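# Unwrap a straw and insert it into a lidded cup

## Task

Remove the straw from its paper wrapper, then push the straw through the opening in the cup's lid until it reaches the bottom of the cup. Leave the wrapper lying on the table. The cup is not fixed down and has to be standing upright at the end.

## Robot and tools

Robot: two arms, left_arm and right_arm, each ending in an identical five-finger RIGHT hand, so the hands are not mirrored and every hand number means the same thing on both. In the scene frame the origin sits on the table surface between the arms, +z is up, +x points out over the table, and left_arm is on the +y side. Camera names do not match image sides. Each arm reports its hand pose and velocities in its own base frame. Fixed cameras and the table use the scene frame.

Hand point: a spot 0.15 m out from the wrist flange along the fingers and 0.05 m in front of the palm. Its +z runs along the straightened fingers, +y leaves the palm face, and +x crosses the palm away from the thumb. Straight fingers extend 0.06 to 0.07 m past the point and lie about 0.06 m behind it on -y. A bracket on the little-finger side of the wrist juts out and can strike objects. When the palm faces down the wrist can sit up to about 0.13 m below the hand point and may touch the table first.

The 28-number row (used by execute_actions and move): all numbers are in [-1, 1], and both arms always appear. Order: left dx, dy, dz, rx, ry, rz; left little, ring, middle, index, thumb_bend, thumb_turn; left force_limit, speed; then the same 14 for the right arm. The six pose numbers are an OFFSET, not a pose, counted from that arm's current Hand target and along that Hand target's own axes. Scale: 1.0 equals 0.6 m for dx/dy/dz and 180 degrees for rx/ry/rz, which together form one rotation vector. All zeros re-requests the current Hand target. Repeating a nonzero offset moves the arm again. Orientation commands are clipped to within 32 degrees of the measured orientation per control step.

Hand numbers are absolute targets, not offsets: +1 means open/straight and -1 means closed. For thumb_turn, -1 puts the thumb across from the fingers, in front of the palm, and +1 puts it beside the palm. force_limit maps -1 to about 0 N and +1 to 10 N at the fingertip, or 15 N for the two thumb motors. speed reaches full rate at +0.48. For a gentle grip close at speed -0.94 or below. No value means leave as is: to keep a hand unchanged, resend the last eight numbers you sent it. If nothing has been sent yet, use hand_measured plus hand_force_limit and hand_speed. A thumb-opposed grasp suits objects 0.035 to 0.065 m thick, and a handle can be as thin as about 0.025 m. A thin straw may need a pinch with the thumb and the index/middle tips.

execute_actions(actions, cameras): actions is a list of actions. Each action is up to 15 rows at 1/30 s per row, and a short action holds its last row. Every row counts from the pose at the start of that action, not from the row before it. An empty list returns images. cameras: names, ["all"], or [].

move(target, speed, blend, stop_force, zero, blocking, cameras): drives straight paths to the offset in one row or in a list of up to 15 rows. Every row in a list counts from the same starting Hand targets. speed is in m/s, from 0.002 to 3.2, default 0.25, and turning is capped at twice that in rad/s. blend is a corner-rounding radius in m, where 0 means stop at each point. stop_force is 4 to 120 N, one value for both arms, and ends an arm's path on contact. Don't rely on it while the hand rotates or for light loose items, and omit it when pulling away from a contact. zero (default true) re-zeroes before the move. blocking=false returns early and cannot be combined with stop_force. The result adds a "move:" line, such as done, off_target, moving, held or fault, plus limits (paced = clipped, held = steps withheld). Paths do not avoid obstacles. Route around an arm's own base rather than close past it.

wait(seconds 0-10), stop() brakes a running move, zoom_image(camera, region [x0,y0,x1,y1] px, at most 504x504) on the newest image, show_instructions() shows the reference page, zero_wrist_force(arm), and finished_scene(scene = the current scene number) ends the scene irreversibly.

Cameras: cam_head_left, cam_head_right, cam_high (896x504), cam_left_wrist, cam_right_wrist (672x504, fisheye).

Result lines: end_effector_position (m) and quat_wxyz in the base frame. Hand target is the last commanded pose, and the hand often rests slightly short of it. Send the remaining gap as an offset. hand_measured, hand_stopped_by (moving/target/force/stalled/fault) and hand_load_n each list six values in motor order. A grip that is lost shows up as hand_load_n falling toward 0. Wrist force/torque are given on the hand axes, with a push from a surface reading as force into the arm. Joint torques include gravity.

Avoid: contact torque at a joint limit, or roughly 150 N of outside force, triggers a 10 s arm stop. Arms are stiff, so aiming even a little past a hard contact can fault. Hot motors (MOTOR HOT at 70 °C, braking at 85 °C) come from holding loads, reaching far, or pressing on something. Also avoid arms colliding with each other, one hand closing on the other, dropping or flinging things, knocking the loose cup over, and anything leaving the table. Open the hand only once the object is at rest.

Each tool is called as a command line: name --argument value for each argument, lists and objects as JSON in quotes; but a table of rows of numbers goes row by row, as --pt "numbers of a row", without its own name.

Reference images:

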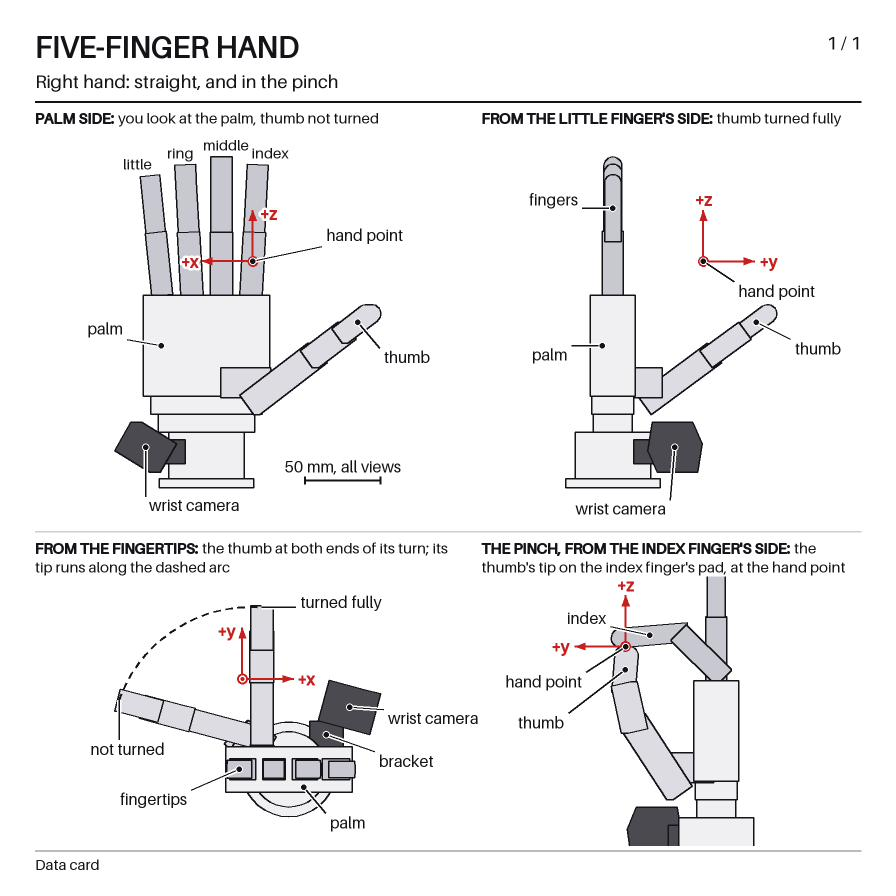

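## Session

execute_actions --actions '[]'

zoom_image --camera "cam_head_left" --region '[380, 200, 520, 340]'

zoom_image --camera "cam_head_right" --region '[380, 200, 520, 340]'

Scene clock: 0.00 s.
left_arm: end_effector_position=(+0.9217, -0.3466, +0.3408) hand_measured=(+1.000, +1.000, +1.000, +1.000, +1.000, +1.000) hand_load_n=(+0.0, +0.0, +0.0, +0.0, +0.0, +0.0) hand_stopped_by=(target, target, target, target, target, target) hand_force_limit=0.00 hand_speed=-0.80 end_effector_quat_wxyz=(+0.067, +0.013, +0.994, +0.090) | right_arm: end_effector_position=(+0.1187, +0.5223, +0.1731) hand_measured=(+1.000, +1.000, +1.000, +1.000, +1.000, +1.000) hand_load_n=(+0.0, +0.0, +0.0, +0.0, +0.0, +0.0) hand_stopped_by=(target, target, target, target, target, target) hand_force_limit=0.00 hand_speed=-0.80 end_effector_quat_wxyz=(+0.152, +0.292, +0.912, +0.246)
Joint positions: left_arm=[-0.668 -0.612 0.519 1.668 1.346 -2.212] | right_arm=[1.238 -1.511 2.223 0.339 1.855 0.211]
Joint velocities: within noise
Joint torques (N m): no reading
Wrist force (N): no reading
Wrist torque (N m): no reading
Wrist force, peak (N): no reading
Hand target: left_arm +0.9217, -0.3466, +0.3408; +0.067, +0.013, +0.994, +0.090 | right_arm +0.1187, +0.5223, +0.1731; +0.152, +0.292, +0.912, +0.246
camera_calibration:
cam_left_wrist: T_world_to_cam=[[-0.215429, 0.966042, 0.142663, 0.485409], [0.736594, 0.0648419, 0.673219, -0.893014], [0.641108, 0.250116, -0.72555, -0.142296], [0, 0, 0, 1]] pos_world=[0.853587, -0.37543, 0.428701]
cam_right_wrist: T_world_to_cam=[[0.277612, 0.828288, 0.486694, -0.547983], [0.507871, -0.556561, 0.657501, 0.112928], [0.815475, 0.0646472, -0.575171, 0.0785178], [0, 0, 0, 1]] pos_world=[0.0307446, 0.511663, 0.237611]

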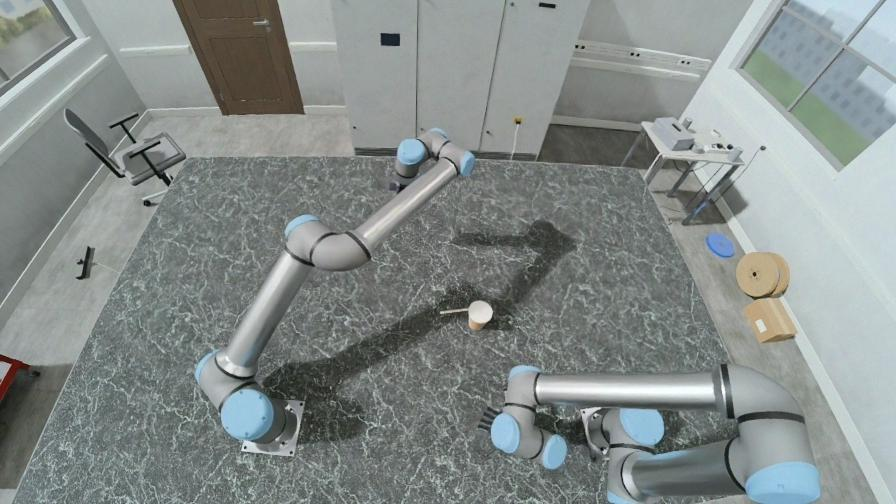

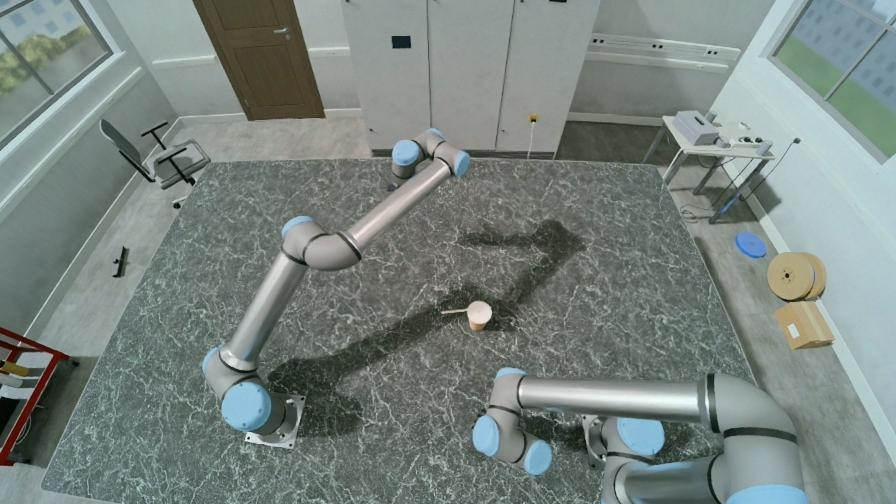

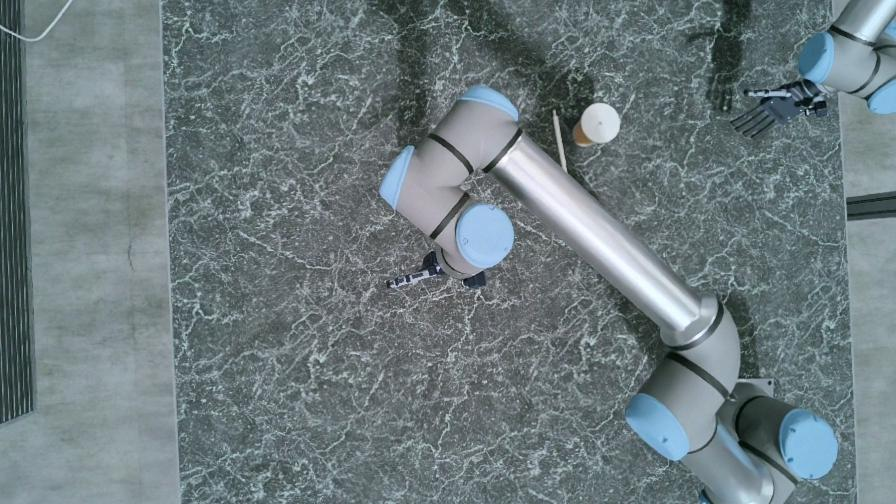

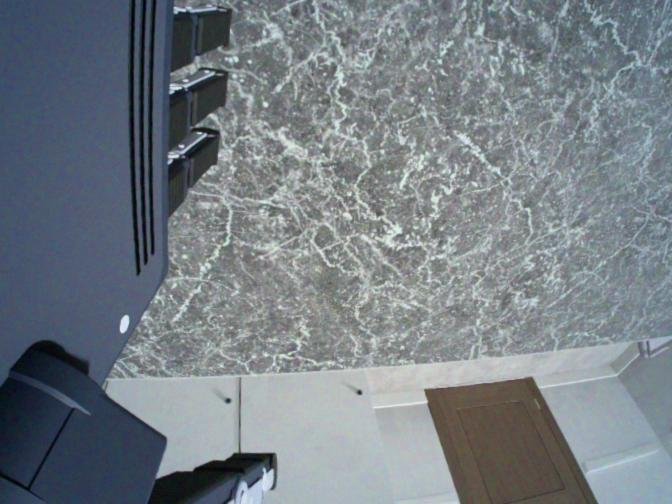

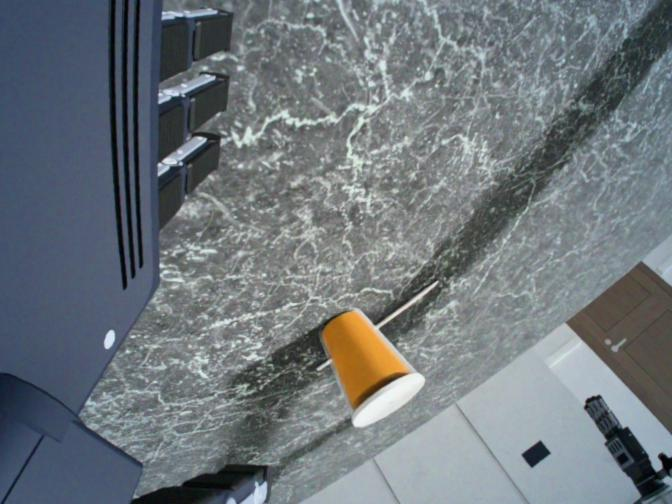

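Scaled by 3.600 from the camera's 896x504 image, which has a finer 1280x720 frame.

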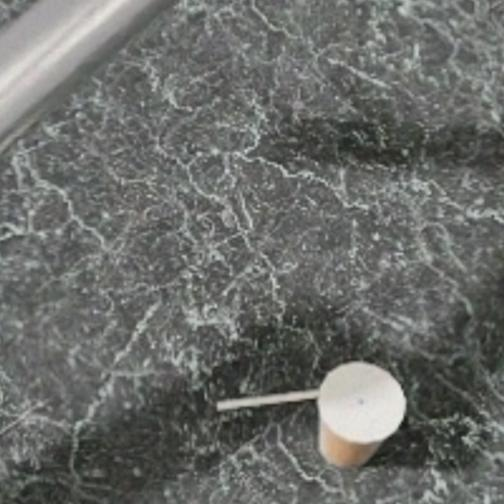

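Scaled by 3.600 from the camera's 896x504 image, which has a finer 1280x720 frame.

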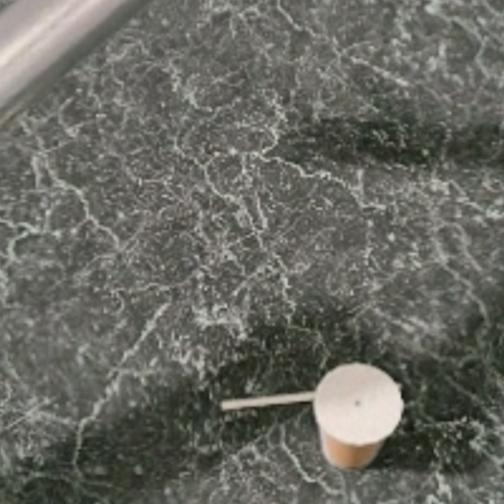

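zoom_image --camera "cam_high" --region '[520, 80, 640, 200]'

zoom_image --camera "cam_right_wrist" --region '[290, 260, 460, 440]'

Scaled by 4.200 from the camera's 896x504 image, which has a finer 1280x720 frame.

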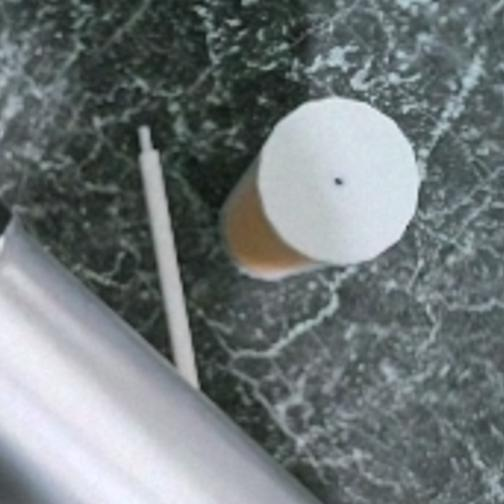

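Scaled by 2.800 from the camera's 672x504 image, which has a finer 960x720 frame.

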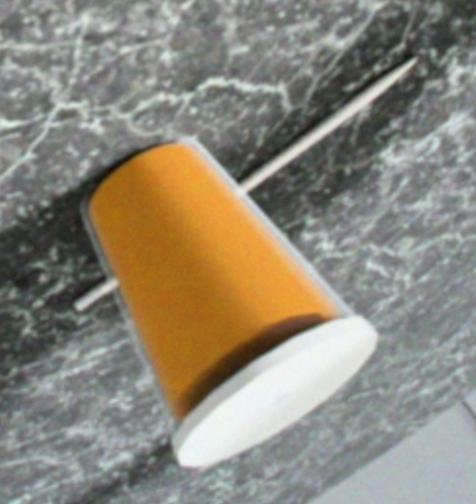

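move --pt "0.6837 -0.0138 -0.1957 -0.0258 0.0893 -0.776 1 1 1 0.3 0.0 -0.55 0 0.3 -0.1917 0.43 0.1542 0.2254 -0.229 -0.7481 1 1 1 0.3 0.25 -0.78 0 0.3" --pt "0.8349 -0.0965 -0.1627 0.581 0.2863 -0.6224 1 1 1 0.3 0.0 -0.55 0 0.3 -0.4548 0.428 0.4352 0.2254 -0.229 -0.7481 1 1 1 0.3 0.25 -0.78 0 0.3" --speed 0.4 --blend 0.04 --cameras '["all"]'

zoom_image --camera "cam_right_wrist" --region '[300, 60, 640, 360]'

Scene clock: 199.90 s.
left_arm: end_effector_position=(+0.4114, -0.4016, +0.3603) hand_measured=(+1.000, +1.000, +1.000, +0.300, +0.000, -0.550) hand_load_n=(+0.0, +0.0, +0.0, +0.0, +0.0, +0.0) hand_stopped_by=(target, target, target, target, target, target) hand_force_limit=0.00 hand_speed=0.30 end_effector_quat_wxyz=(+0.249, +0.663, -0.246, +0.661) | right_arm: end_effector_position=(+0.5598, +0.6326, +0.1302) hand_measured=(+1.000, +1.000, +1.000, +0.300, +0.250, -0.780) hand_load_n=(+0.0, +0.0, +0.0, +0.0, -0.5, +0.0) hand_stopped_by=(target, target, target, target, target, target) hand_force_limit=0.00 hand_speed=0.30 end_effector_quat_wxyz=(-0.428, +0.612, -0.543, +0.384)
Joint positions: left_arm=[-1.229 -2.035 2.426 -0.389 1.056 -4.718] | right_arm=[0.781 -1.159 1.831 -0.242 2.191 -2.886]
Joint torques (N m): left_arm=[-16.59 -14.36 -33.5 -5.03 -2.67 2.21] | right_arm=[-11.6 -53.65 -36.59 -1.74 -3.11 -3.25]
Wrist force (N): left_arm=[-1.6 -1.0 -1.6] | right_arm=[0.0 1.6 -0.4]
Wrist torque (N m): left_arm=[0.04 0.55 -0.17] | right_arm=[0.26 0.04 0.19]
Wrist force, peak (N): left_arm=[-1.6 -0.9 -1.8] | right_arm=[0.1 2.0 -0.4]
Hand target: left_arm +0.4114, -0.4016, +0.3603; +0.249, +0.663, -0.246, +0.662 | right_arm +0.5598, +0.6326, +0.1301; -0.428, +0.612, -0.543, +0.384
Off the commanded pose: left_arm 0.000 m, 0 deg | right_arm 0.000 m, 0 deg.
move: done
camera_calibration:
cam_left_wrist: T_world_to_cam=[[-0.633835, -0.736334, 0.236782, -0.119552], [-0.543975, 0.206741, -0.813234, 0.592798], [0.549859, -0.644259, -0.531587, -0.178726], [0, 0, 0, 1]] pos_world=[0.344965, -0.325732, 0.415383]
cam_right_wrist: T_world_to_cam=[[-0.294061, -0.259236, -0.919959, 0.450163], [-0.658333, 0.752725, -0.00167733, -0.111047], [0.692911, 0.605146, -0.392011, -0.610204], [0, 0, 0, 1]] pos_world=[0.482087, 0.569549, 0.174739]

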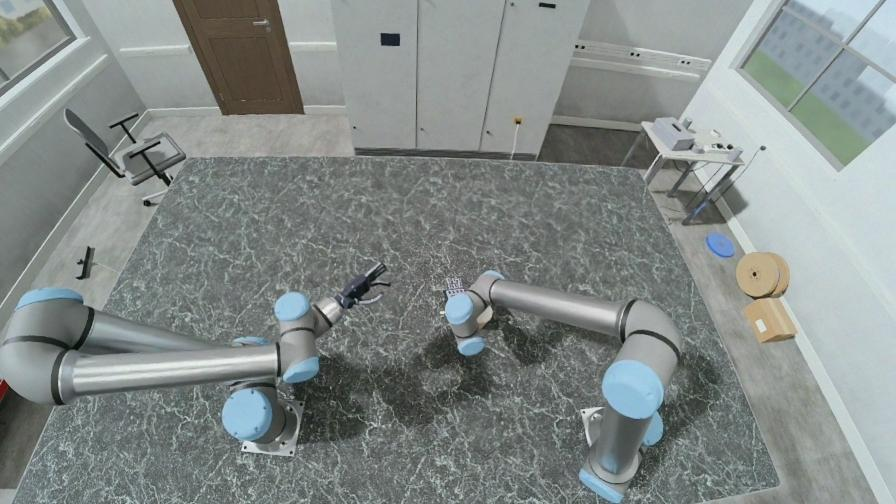

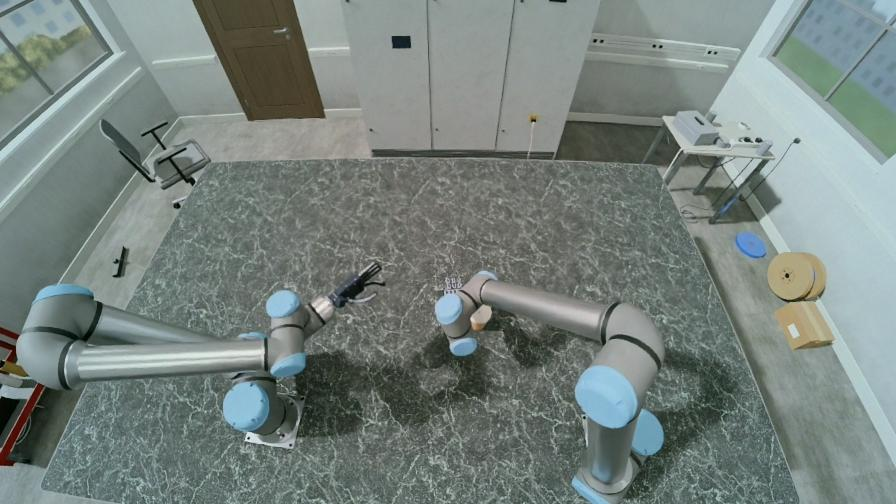

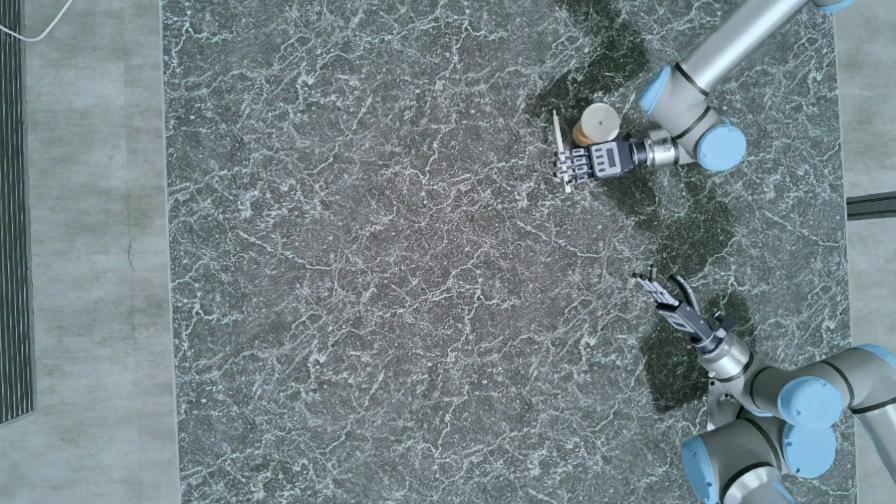

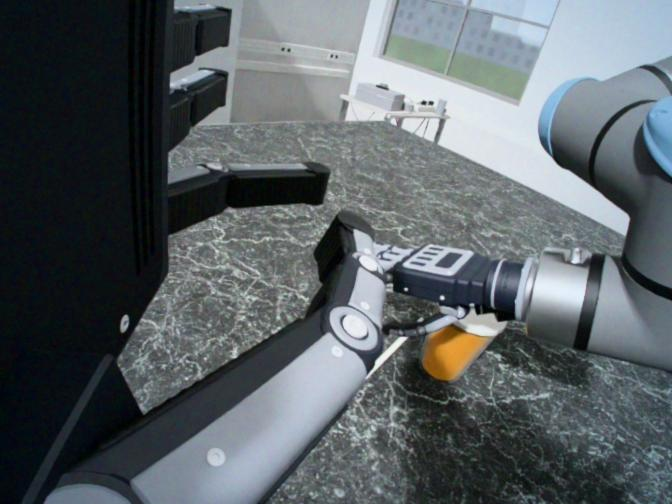

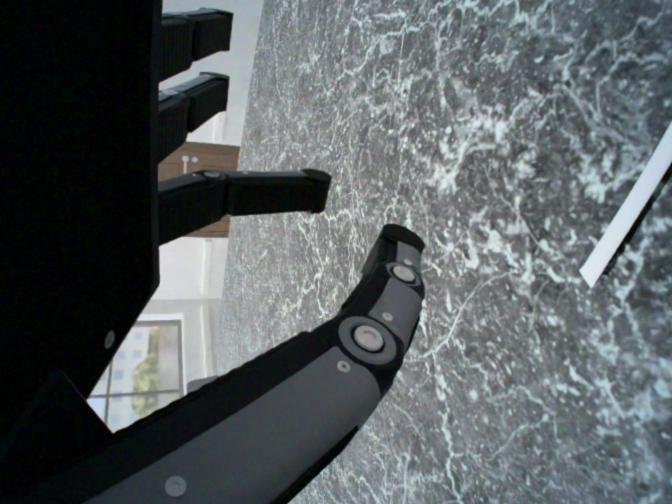

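Scaled by 1.482 from the camera's 672x504 image, which has a finer 960x720 frame.

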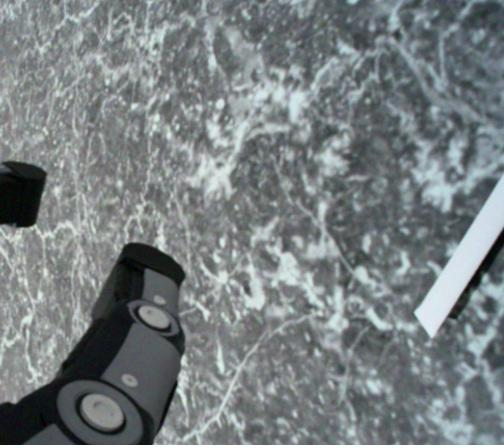

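move --pt "0 0 0 0 0 0 1 1 1 0.3 0.0 -0.55 0 0.3 -0.0173 0.1443 0.0428 -0.0002 0.0424 0.0153 1 1 1 0.3 0.25 -0.78 0 0.3" --speed 0.2 --cameras '["cam_right_wrist","cam_high","cam_left_wrist"]'

zoom_image --camera "cam_right_wrist" --region '[340, 60, 640, 360]'

Scene clock: 309.40 s.
left_arm: end_effector_position=(+0.4114, -0.4016, +0.3603) hand_measured=(+1.000, +1.000, +1.000, +0.300, +0.000, -0.550) hand_load_n=(+0.0, +0.0, +0.0, +0.0, +0.0, +0.5) hand_stopped_by=(target, target, target, target, target, target) hand_force_limit=0.00 hand_speed=0.30 end_effector_quat_wxyz=(+0.249, +0.663, -0.246, +0.662) | right_arm: end_effector_position=(+0.5535, +0.6419, +0.0401) hand_measured=(+1.000, +1.000, +1.000, +0.300, +0.250, -0.780) hand_load_n=(+0.0, +0.0, +0.0, +0.0, +0.0, +0.0) hand_stopped_by=(target, target, target, target, target, target) hand_force_limit=0.00 hand_speed=0.30 end_effector_quat_wxyz=(-0.400, +0.572, -0.585, +0.413)
Joint positions: left_arm=[-1.229 -2.035 2.426 -0.389 1.056 -4.718] | right_arm=[0.838 -1.003 1.791 -0.281 2.368 -2.768]
Joint torques (N m): left_arm=[-16.3 -14.85 -33.52 -4.5 -2.65 1.89] | right_arm=[4.84 -59.45 -32.93 2.94 4.13 2.56]
Wrist force (N): left_arm=[-1.6 -0.6 -1.3] | right_arm=[0.7 1.6 -0.5]
Wrist torque (N m): left_arm=[0.08 0.53 -0.15] | right_arm=[0.23 -0.03 0.06]
Wrist force, peak (N): left_arm=[-1.9 -0.6 -1.8] | right_arm=[0.5 2.8 0.1]
Hand target: left_arm +0.4114, -0.4016, +0.3603; +0.249, +0.663, -0.246, +0.662 | right_arm +0.5535, +0.6420, +0.0399; -0.400, +0.572, -0.585, +0.413
Off the commanded pose: left_arm 0.000 m, 0 deg | right_arm 0.000 m, 0 deg.
move: done
camera_calibration:
cam_left_wrist: T_world_to_cam=[[-0.633874, -0.736294, 0.236802, -0.119573], [-0.543836, 0.206599, -0.813363, 0.592621], [0.549952, -0.644351, -0.53138, -0.178872], [0, 0, 0, 1]] pos_world=[0.344865, -0.325732, 0.415283]
cam_right_wrist: T_world_to_cam=[[-0.327647, -0.215122, -0.919984, 0.358184], [-0.545714, 0.83797, -0.0015916, -0.239374], [0.771261, 0.501527, -0.391954, -0.623552], [0, 0, 0, 1]] pos_world=[0.467649, 0.590369, 0.084739]
Images, in order (width x height): cam_high 896x504, cam_left_wrist 672x504, cam_right_wrist 672x504.

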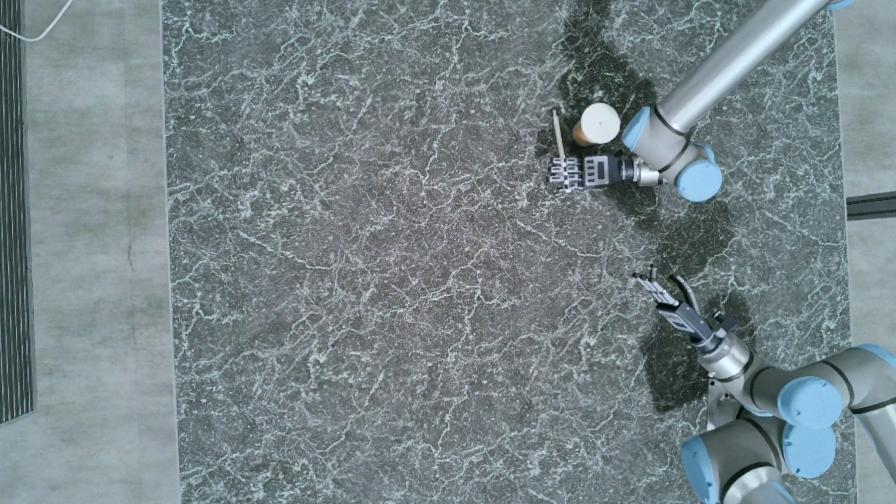

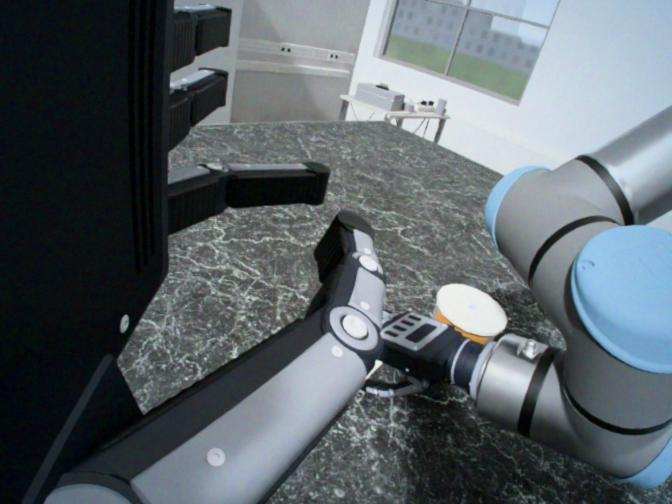

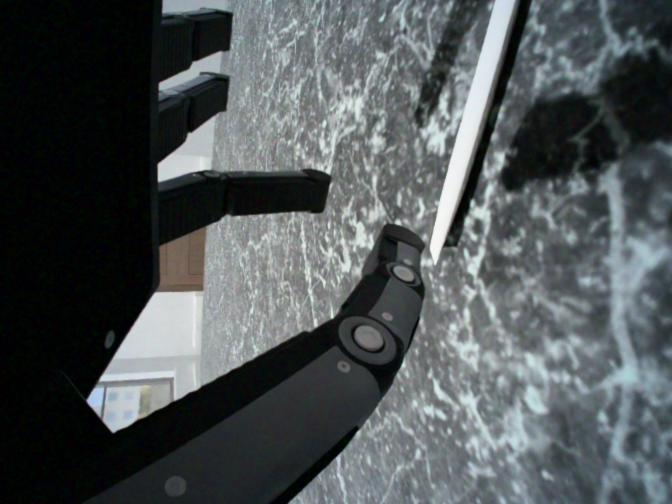

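Scaled by 1.680 from the camera's 672x504 image, which has a finer 960x720 frame.

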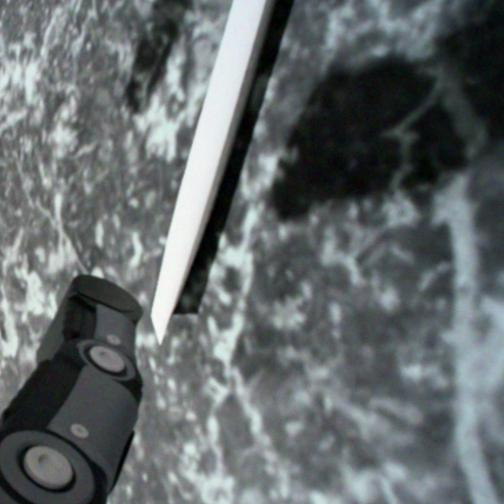

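move --pt "0 0 0 0 0 0 1 1 1 0.3 0.0 -0.55 0 0.3 -0.0003 0.0502 0.0181 0 0 0 1 1 1 0.3 0.25 -0.78 0 0.3" --speed 0.025 --stop_force 4 --cameras '["cam_right_wrist"]'

zoom_image --camera "cam_right_wrist" --region '[280, 60, 520, 360]'

Scene clock: 331.30 s.
left_arm: end_effector_position=(+0.4114, -0.4016, +0.3603) hand_measured=(+1.000, +1.000, +1.000, +0.300, +0.000, -0.550) hand_load_n=(+0.0, +0.0, +0.0, +0.0, +0.0, +0.0) hand_stopped_by=(target, target, target, target, target, target) hand_force_limit=0.00 hand_speed=0.30 end_effector_quat_wxyz=(+0.249, +0.663, -0.246, +0.662) | right_arm: end_effector_position=(+0.5535, +0.6420, +0.0145) hand_measured=(+1.000, +1.000, +1.000, +0.300, +0.248, -0.780) hand_load_n=(+0.0, +0.0, +0.0, +0.0, -2.0, -0.5) hand_stopped_by=(target, target, target, target, target, target) hand_force_limit=0.00 hand_speed=0.30 end_effector_quat_wxyz=(-0.400, +0.572, -0.585, +0.413)
Joint positions: left_arm=[-1.229 -2.035 2.426 -0.389 1.056 -4.718] | right_arm=[0.838 -0.972 1.798 -0.319 2.369 -2.767]
Joint torques (N m): left_arm=[-17.7 -11.69 -33.39 -4.43 -2.7 1.82] | right_arm=[-7.4 -81.84 -30.44 3.91 1.24 0.91]
Wrist force (N): left_arm=[-1.6 -0.8 -1.6] | right_arm=[0.4 -0.3 -0.3]
Wrist torque (N m): left_arm=[0.07 0.55 -0.15] | right_arm=[0.19 0.04 0.02]
Wrist force, peak (N): left_arm=[-2.0 -0.8 -1.6] | right_arm=[0.1 -8.6 -9.2]
Hand target: left_arm +0.4114, -0.4016, +0.3603; +0.249, +0.663, -0.246, +0.662 | right_arm +0.5535, +0.6420, +0.0145; -0.400, +0.572, -0.585, +0.413 (not the last commanded pose)
Off the commanded pose: left_arm 0.000 m, 0 deg | right_arm 0.007 m, 0 deg.
move: contact (right_arm)
camera_calibration:
cam_right_wrist: T_world_to_cam=[[-0.327778, -0.215039, -0.919957, 0.334664], [-0.545456, 0.838138, -0.00156958, -0.239719], [0.771388, 0.501281, -0.392017, -0.633547], [0, 0, 0, 1]] pos_world=[0.46765, 0.590469, 0.0591388]
Images, in order (width x height): cam_right_wrist 672x504.

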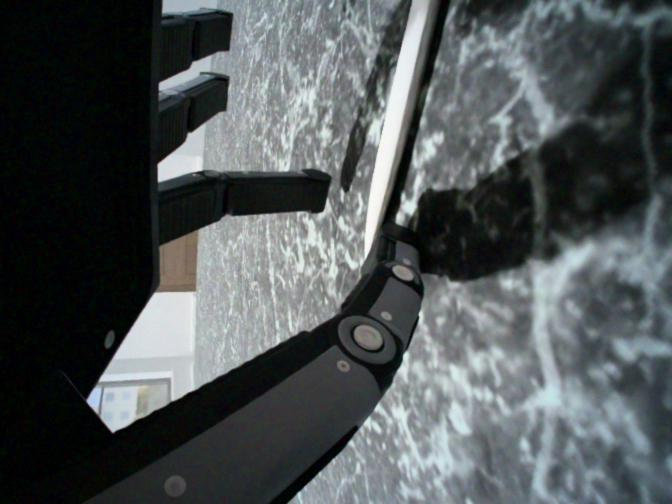

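Scaled by 1.680 from the camera's 672x504 image, which has a finer 960x720 frame.

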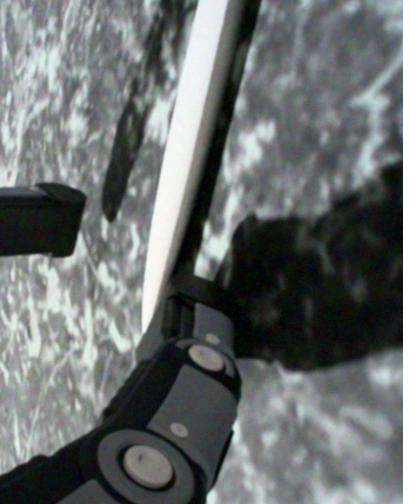

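move --pt "0 0 0 0 0 0 1 1 1 0.3 0.0 -0.55 0 0.3 0 0 0 0 0 0 1 1 1 -0.5 0.25 -0.78 0.7 -0.7" --speed 0.05 --cameras '["cam_right_wrist"]'

zoom_image --camera "cam_right_wrist" --region '[280, 60, 520, 360]'

Scene clock: 344.80 s.
left_arm: end_effector_position=(+0.4114, -0.4016, +0.3603) hand_measured=(+1.000, +1.000, +1.000, +0.300, +0.000, -0.550) hand_load_n=(+0.0, +0.0, +0.0, +0.0, +0.0, +0.5) hand_stopped_by=(target, target, target, target, target, target) hand_force_limit=0.00 hand_speed=0.30 end_effector_quat_wxyz=(+0.249, +0.663, -0.246, +0.662) | right_arm: end_effector_position=(+0.5535, +0.6420, +0.0145) hand_measured=(+1.000, +1.000, +1.000, -0.276, +0.250, -0.780) hand_load_n=(+0.0, +0.0, +0.0, +8.5, +0.0, +0.0) hand_stopped_by=(target, target, target, force, target, target) hand_force_limit=0.70 hand_speed=-0.70 end_effector_quat_wxyz=(-0.400, +0.572, -0.585, +0.413)
Joint positions: left_arm=[-1.229 -2.035 2.426 -0.389 1.056 -4.718] | right_arm=[0.838 -0.972 1.798 -0.319 2.369 -2.767]
Joint torques (N m): left_arm=[-16.82 -12.81 -33.31 -4.56 -2.62 1.81] | right_arm=[-8.74 -79.85 -27.98 2.72 -1.74 -1.8]
Wrist force (N): left_arm=[-1.3 -0.4 -1.3] | right_arm=[1.1 -3.8 -0.4]
Wrist torque (N m): left_arm=[0.11 0.49 -0.13] | right_arm=[0.18 0.02 -0.01]
Wrist force, peak (N): left_arm=[-1.8 -1.0 -1.5] | right_arm=[1.0 -4.3 -0.6]
Hand target: left_arm +0.4114, -0.4016, +0.3603; +0.249, +0.663, -0.246, +0.662 | right_arm +0.5535, +0.6420, +0.0145; -0.400, +0.572, -0.585, +0.413
Off the commanded pose: left_arm 0.000 m, 0 deg | right_arm 0.000 m, 0 deg.
move: done
camera_calibration:
cam_right_wrist: T_world_to_cam=[[-0.327778, -0.215039, -0.919957, 0.334664], [-0.545456, 0.838138, -0.00156958, -0.239719], [0.771388, 0.501281, -0.392017, -0.633547], [0, 0, 0, 1]] pos_world=[0.46765, 0.590469, 0.0591388]
Images, in order (width x height): cam_right_wrist 672x504.

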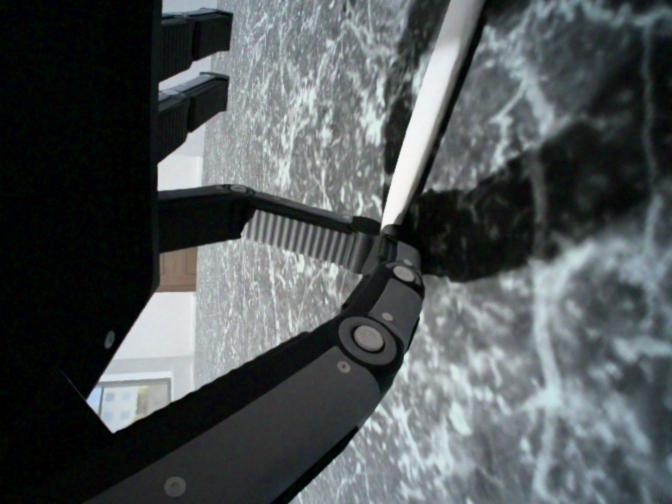

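Scaled by 1.680 from the camera's 672x504 image, which has a finer 960x720 frame.

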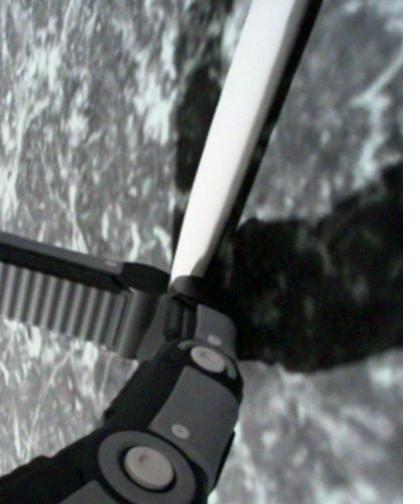

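move --pt "0 0 0 0 0 0 1 1 1 0.3 0.0 -0.55 0 0.3 0 -0.0784 -0.0282 0 0 0 1 1 1 -0.5 0.25 -0.78 0.7 -0.7" --speed 0.06 --cameras '["cam_right_wrist","cam_head_left"]'

zoom_image --camera "cam_right_wrist" --region '[280, 60, 520, 360]'

Scene clock: 355.97 s.
left_arm: end_effector_position=(+0.4114, -0.4016, +0.3603) hand_measured=(+1.000, +1.000, +1.000, +0.300, +0.000, -0.550) hand_load_n=(+0.0, +0.0, +0.0, +0.0, +0.0, +0.5) hand_stopped_by=(target, target, target, target, target, target) hand_force_limit=0.00 hand_speed=0.30 end_effector_quat_wxyz=(+0.249, +0.663, -0.246, +0.662) | right_arm: end_effector_position=(+0.5536, +0.6422, +0.0643) hand_measured=(+1.000, +1.000, +1.000, -0.276, +0.250, -0.780) hand_load_n=(+0.0, +0.0, -0.5, +0.0, +0.0, +0.0) hand_stopped_by=(target, target, target, force, target, target) hand_force_limit=0.70 hand_speed=-0.70 end_effector_quat_wxyz=(-0.400, +0.572, -0.585, +0.413)
Joint positions: left_arm=[-1.229 -2.035 2.426 -0.389 1.056 -4.718] | right_arm=[0.838 -1.031 1.782 -0.244 2.369 -2.767]
Joint torques (N m): left_arm=[-16.71 -10.98 -33.69 -4.42 -2.52 1.72] | right_arm=[6.25 -79.12 -33.07 3.97 4.7 2.57]
Wrist force (N): left_arm=[-1.6 -1.0 -1.4] | right_arm=[0.9 1.5 -0.5]
Wrist torque (N m): left_arm=[0.03 0.56 -0.17] | right_arm=[0.22 -0.07 0.04]
Wrist force, peak (N): left_arm=[-1.8 -1.1 -1.6] | right_arm=[1.1 -4.6 -0.6]
Hand target: left_arm +0.4114, -0.4016, +0.3603; +0.249, +0.663, -0.246, +0.662 | right_arm +0.5536, +0.6422, +0.0645; -0.400, +0.572, -0.585, +0.413
Off the commanded pose: left_arm 0.000 m, 0 deg | right_arm 0.000 m, 0 deg.
move: done
camera_calibration:
cam_right_wrist: T_world_to_cam=[[-0.327749, -0.215084, -0.919956, 0.380442], [-0.545473, 0.838127, -0.00161903, -0.239789], [0.771388, 0.501281, -0.392017, -0.614164], [0, 0, 0, 1]] pos_world=[0.46765, 0.590669, 0.108839]
Images, in order (width x height): cam_head_left 896x504, cam_right_wrist 672x504.

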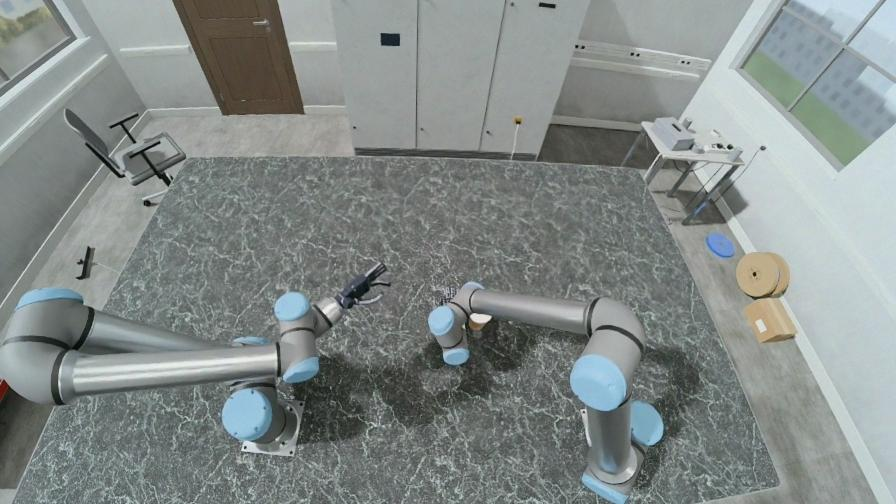

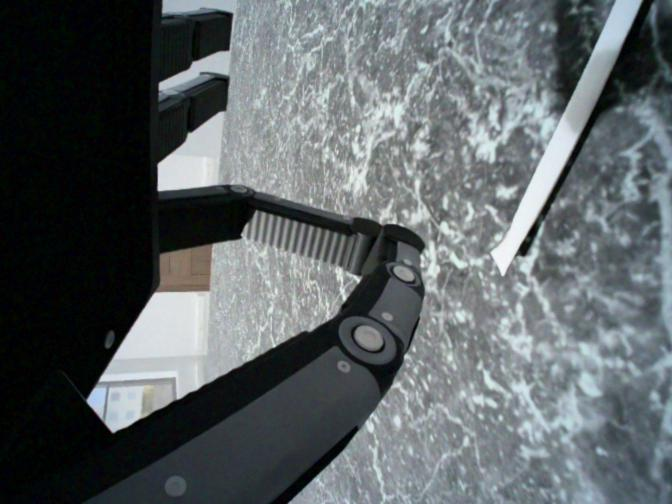

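Scaled by 1.680 from the camera's 672x504 image, which has a finer 960x720 frame.

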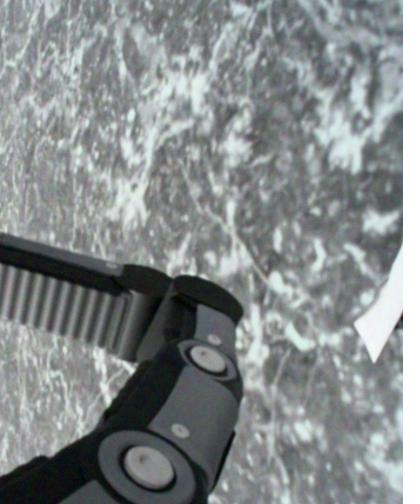

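zoom_image --camera "cam_right_wrist" --region '[440, 0, 672, 300]'

Scaled by 1.680 from the camera's 672x504 image, which has a finer 960x720 frame.

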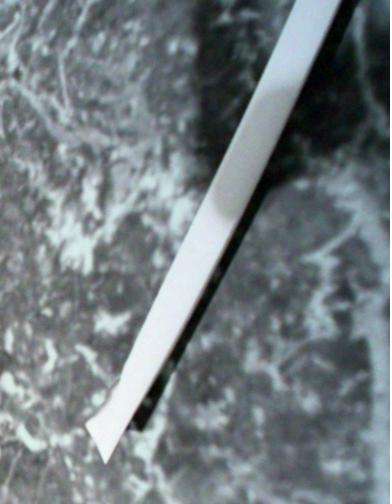

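move --pt "0 0 0 0 0 0 1 1 1 0.3 0.0 -0.55 0 0.3 0.0115 0.0328 0.0048 0 0 0 1 1 1 0.3 0.25 -0.78 0.7 0.2" --speed 0.1 --cameras '["cam_right_wrist"]'

move --pt "0 0 0 0 0 0 1 1 1 0.3 0.0 -0.55 0 0.3 -0.0003 0.0549 0.0198 0 0 0 1 1 1 0.3 0.25 -0.78 0.7 0.2" --speed 0.025 --stop_force 4 --cameras '["cam_right_wrist","cam_high"]'

zoom_image --camera "cam_right_wrist" --region '[280, 60, 520, 360]'

Scene clock: 422.23 s.
left_arm: end_effector_position=(+0.4114, -0.4016, +0.3603) hand_measured=(+1.000, +1.000, +1.000, +0.300, +0.000, -0.550) hand_load_n=(+0.0, +0.0, +0.0, +0.0, +0.0, +0.5) hand_stopped_by=(target, target, target, target, target, target) hand_force_limit=0.00 hand_speed=0.30 end_effector_quat_wxyz=(+0.249, +0.663, -0.246, +0.662) | right_arm: end_effector_position=(+0.5494, +0.6354, +0.0451) hand_measured=(+1.000, +1.000, +1.000, +0.300, +0.250, -0.780) hand_load_n=(+0.0, +0.0, +0.0, +0.0, +0.0, +0.0) hand_stopped_by=(target, target, target, target, target, target) hand_force_limit=0.70 hand_speed=0.20 end_effector_quat_wxyz=(-0.400, +0.572, -0.585, +0.413)
Joint positions: left_arm=[-1.229 -2.035 2.426 -0.389 1.056 -4.718] | right_arm=[0.836 -1.019 1.807 -0.282 2.367 -2.769]
Joint torques (N m): left_arm=[-16.27 -10.84 -33.51 -4.72 -2.42 1.54] | right_arm=[-10.65 -61.74 -22.65 -0.06 -2.94 -3.01]
Wrist force (N): left_arm=[-1.6 -0.6 -1.8] | right_arm=[0.8 1.4 -0.3]
Wrist torque (N m): left_arm=[0.11 0.57 -0.15] | right_arm=[0.19 -0.03 0.25]
Wrist force, peak (N): left_arm=[-1.6 -1.2 -1.6] | right_arm=[0.9 2.0 -0.4]
Hand target: left_arm +0.4114, -0.4016, +0.3603; +0.249, +0.663, -0.246, +0.662 | right_arm +0.5494, +0.6353, +0.0450; -0.400, +0.572, -0.585, +0.413
Off the commanded pose: left_arm 0.000 m, 0 deg | right_arm 0.000 m, 0 deg.
move: done
camera_calibration:
cam_right_wrist: T_world_to_cam=[[-0.327778, -0.215039, -0.919957, 0.360051], [-0.545456, 0.838138, -0.00156958, -0.236376], [0.771388, 0.501281, -0.392017, -0.61508], [0, 0, 0, 1]] pos_world=[0.46355, 0.583869, 0.0897388]
Images, in order (width x height): cam_right_wrist 672x504.

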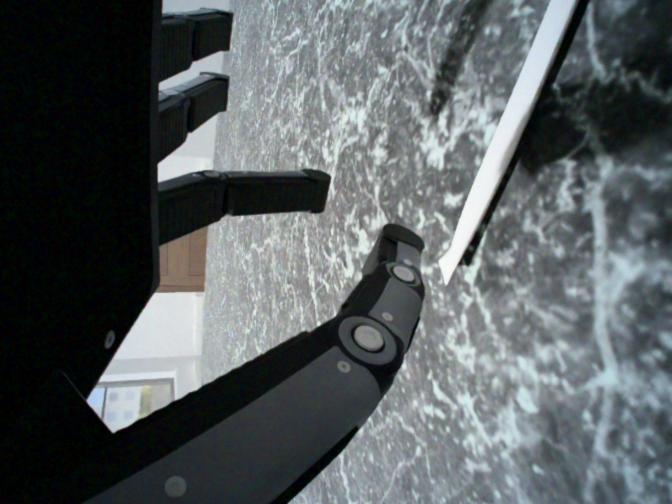

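Scene clock: 424.70 s.
left_arm: end_effector_position=(+0.4114, -0.4016, +0.3603) hand_measured=(+1.000, +1.000, +1.000, +0.300, +0.000, -0.550) hand_load_n=(+0.0, +0.0, +0.0, +0.0, +0.0, +0.5) hand_stopped_by=(target, target, target, target, target, target) hand_force_limit=0.00 hand_speed=0.30 end_effector_quat_wxyz=(+0.249, +0.663, -0.246, +0.662) | right_arm: end_effector_position=(+0.5494, +0.6353, +0.0145) hand_measured=(+1.000, +1.000, +1.000, +0.300, +0.248, -0.780) hand_load_n=(+0.0, +0.0, +0.0, +0.0, -2.0, +0.0) hand_stopped_by=(target, target, target, target, target, target) hand_force_limit=0.70 hand_speed=0.20 end_effector_quat_wxyz=(-0.400, +0.572, -0.585, +0.413)
Joint positions: left_arm=[-1.229 -2.035 2.426 -0.389 1.056 -4.718] | right_arm=[0.836 -0.981 1.816 -0.328 2.367 -2.769]
Joint torques (N m): left_arm=[-17.94 -12.32 -34.13 -4.54 -2.41 1.61] | right_arm=[-5.35 -82.11 -30.5 3.86 -1.62 0.81]
Wrist force (N): left_arm=[-1.6 -0.6 -1.3] | right_arm=[0.1 -1.0 -1.1]
Wrist torque (N m): left_arm=[0.08 0.54 -0.15] | right_arm=[0.19 0.06 0.21]
Wrist force, peak (N): left_arm=[-1.7 -0.9 -1.6] | right_arm=[0.3 -8.6 -9.9]
Hand target: left_arm +0.4114, -0.4016, +0.3603; +0.249, +0.663, -0.246, +0.662 | right_arm +0.5494, +0.6353, +0.0145; -0.400, +0.572, -0.585, +0.413 (not the last commanded pose)
Off the commanded pose: left_arm 0.000 m, 0 deg | right_arm 0.004 m, 0 deg.
move: contact (right_arm)
camera_calibration:
cam_right_wrist: T_world_to_cam=[[-0.327828, -0.214961, -0.919957, 0.331787], [-0.545426, 0.838158, -0.00148444, -0.236454], [0.771388, 0.501282, -0.392017, -0.627115], [0, 0, 0, 1]] pos_world=[0.46355, 0.583869, 0.0590389]
Images, in order (width x height): cam_high 896x504, cam_right_wrist 672x504.

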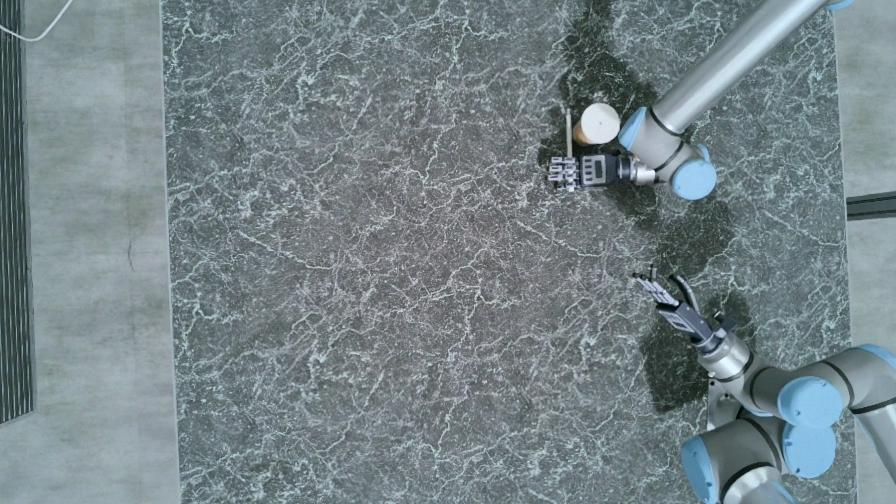

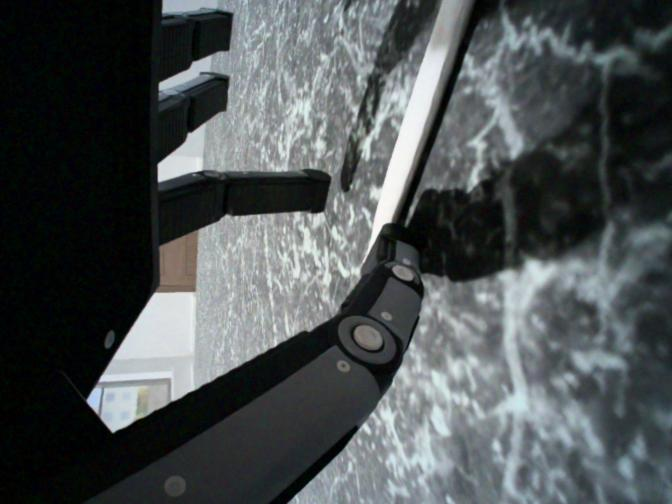

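Scaled by 1.680 from the camera's 672x504 image, which has a finer 960x720 frame.

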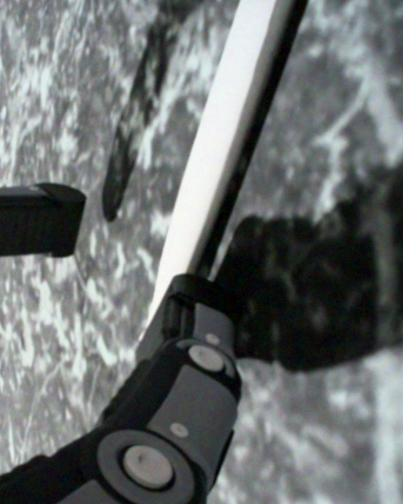

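move --pt "0 0 0 0 0 0 1 1 1 0.3 0.0 -0.55 0 0.3 0 0 0 0 0 0 1 1 1 -0.5 0.25 -0.78 0.6 -0.8" --speed 0.05 --cameras '["cam_right_wrist"]'

zoom_image --camera "cam_right_wrist" --region '[280, 60, 520, 360]'

Scene clock: 442.07 s.
left_arm: end_effector_position=(+0.4114, -0.4016, +0.3603) hand_measured=(+1.000, +1.000, +1.000, +0.300, +0.000, -0.550) hand_load_n=(+0.0, +0.0, +0.0, +0.0, +0.0, +0.5) hand_stopped_by=(target, target, target, target, target, target) hand_force_limit=0.00 hand_speed=0.30 end_effector_quat_wxyz=(+0.249, +0.663, -0.246, +0.662) | right_arm: end_effector_position=(+0.5494, +0.6354, +0.0145) hand_measured=(+1.000, +1.000, +1.000, -0.306, +0.250, -0.780) hand_load_n=(+0.0, +0.0, +0.0, +10.5, +1.0, -1.5) hand_stopped_by=(target, target, target, force, target, target) hand_force_limit=0.60 hand_speed=-0.80 end_effector_quat_wxyz=(-0.400, +0.572, -0.585, +0.413)
Joint positions: left_arm=[-1.229 -2.035 2.426 -0.389 1.056 -4.718] | right_arm=[0.836 -0.981 1.816 -0.328 2.367 -2.769]
Joint torques (N m): left_arm=[-16.34 -9.07 -33.17 -4.12 -2.29 1.18] | right_arm=[-5.89 -75.9 -26.51 2.9 -1.41 -1.42]
Wrist force (N): left_arm=[-1.7 -0.4 -1.3] | right_arm=[-0.5 -5.4 -0.3]
Wrist torque (N m): left_arm=[0.11 0.56 -0.14] | right_arm=[0.14 0.08 0.17]
Wrist force, peak (N): left_arm=[-1.3 -1.2 -1.9] | right_arm=[-0.5 -5.4 -0.3]
Hand target: left_arm +0.4114, -0.4016, +0.3603; +0.249, +0.663, -0.246, +0.662 | right_arm +0.5494, +0.6353, +0.0145; -0.400, +0.572, -0.585, +0.413
Off the commanded pose: left_arm 0.000 m, 0 deg | right_arm 0.000 m, 0 deg.
move: done
camera_calibration:
cam_right_wrist: T_world_to_cam=[[-0.327828, -0.214961, -0.919957, 0.331879], [-0.545426, 0.838158, -0.00148444, -0.236454], [0.771388, 0.501282, -0.392017, -0.627076], [0, 0, 0, 1]] pos_world=[0.46355, 0.583869, 0.0591389]
Images, in order (width x height): cam_right_wrist 672x504.

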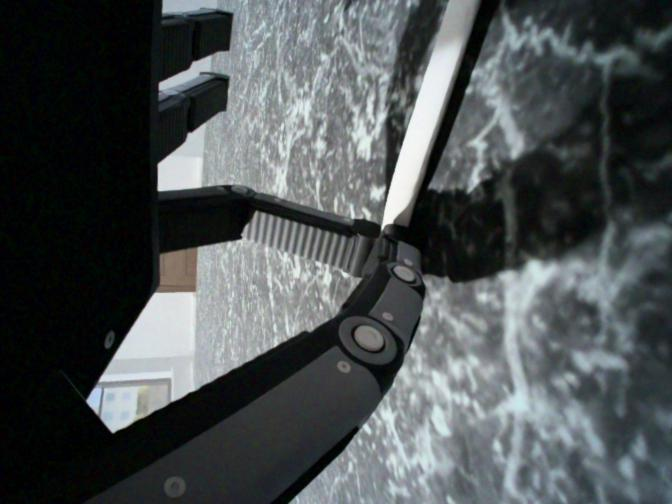

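Scaled by 1.680 from the camera's 672x504 image, which has a finer 960x720 frame.

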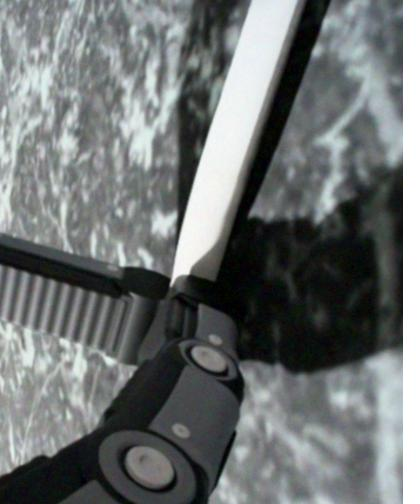

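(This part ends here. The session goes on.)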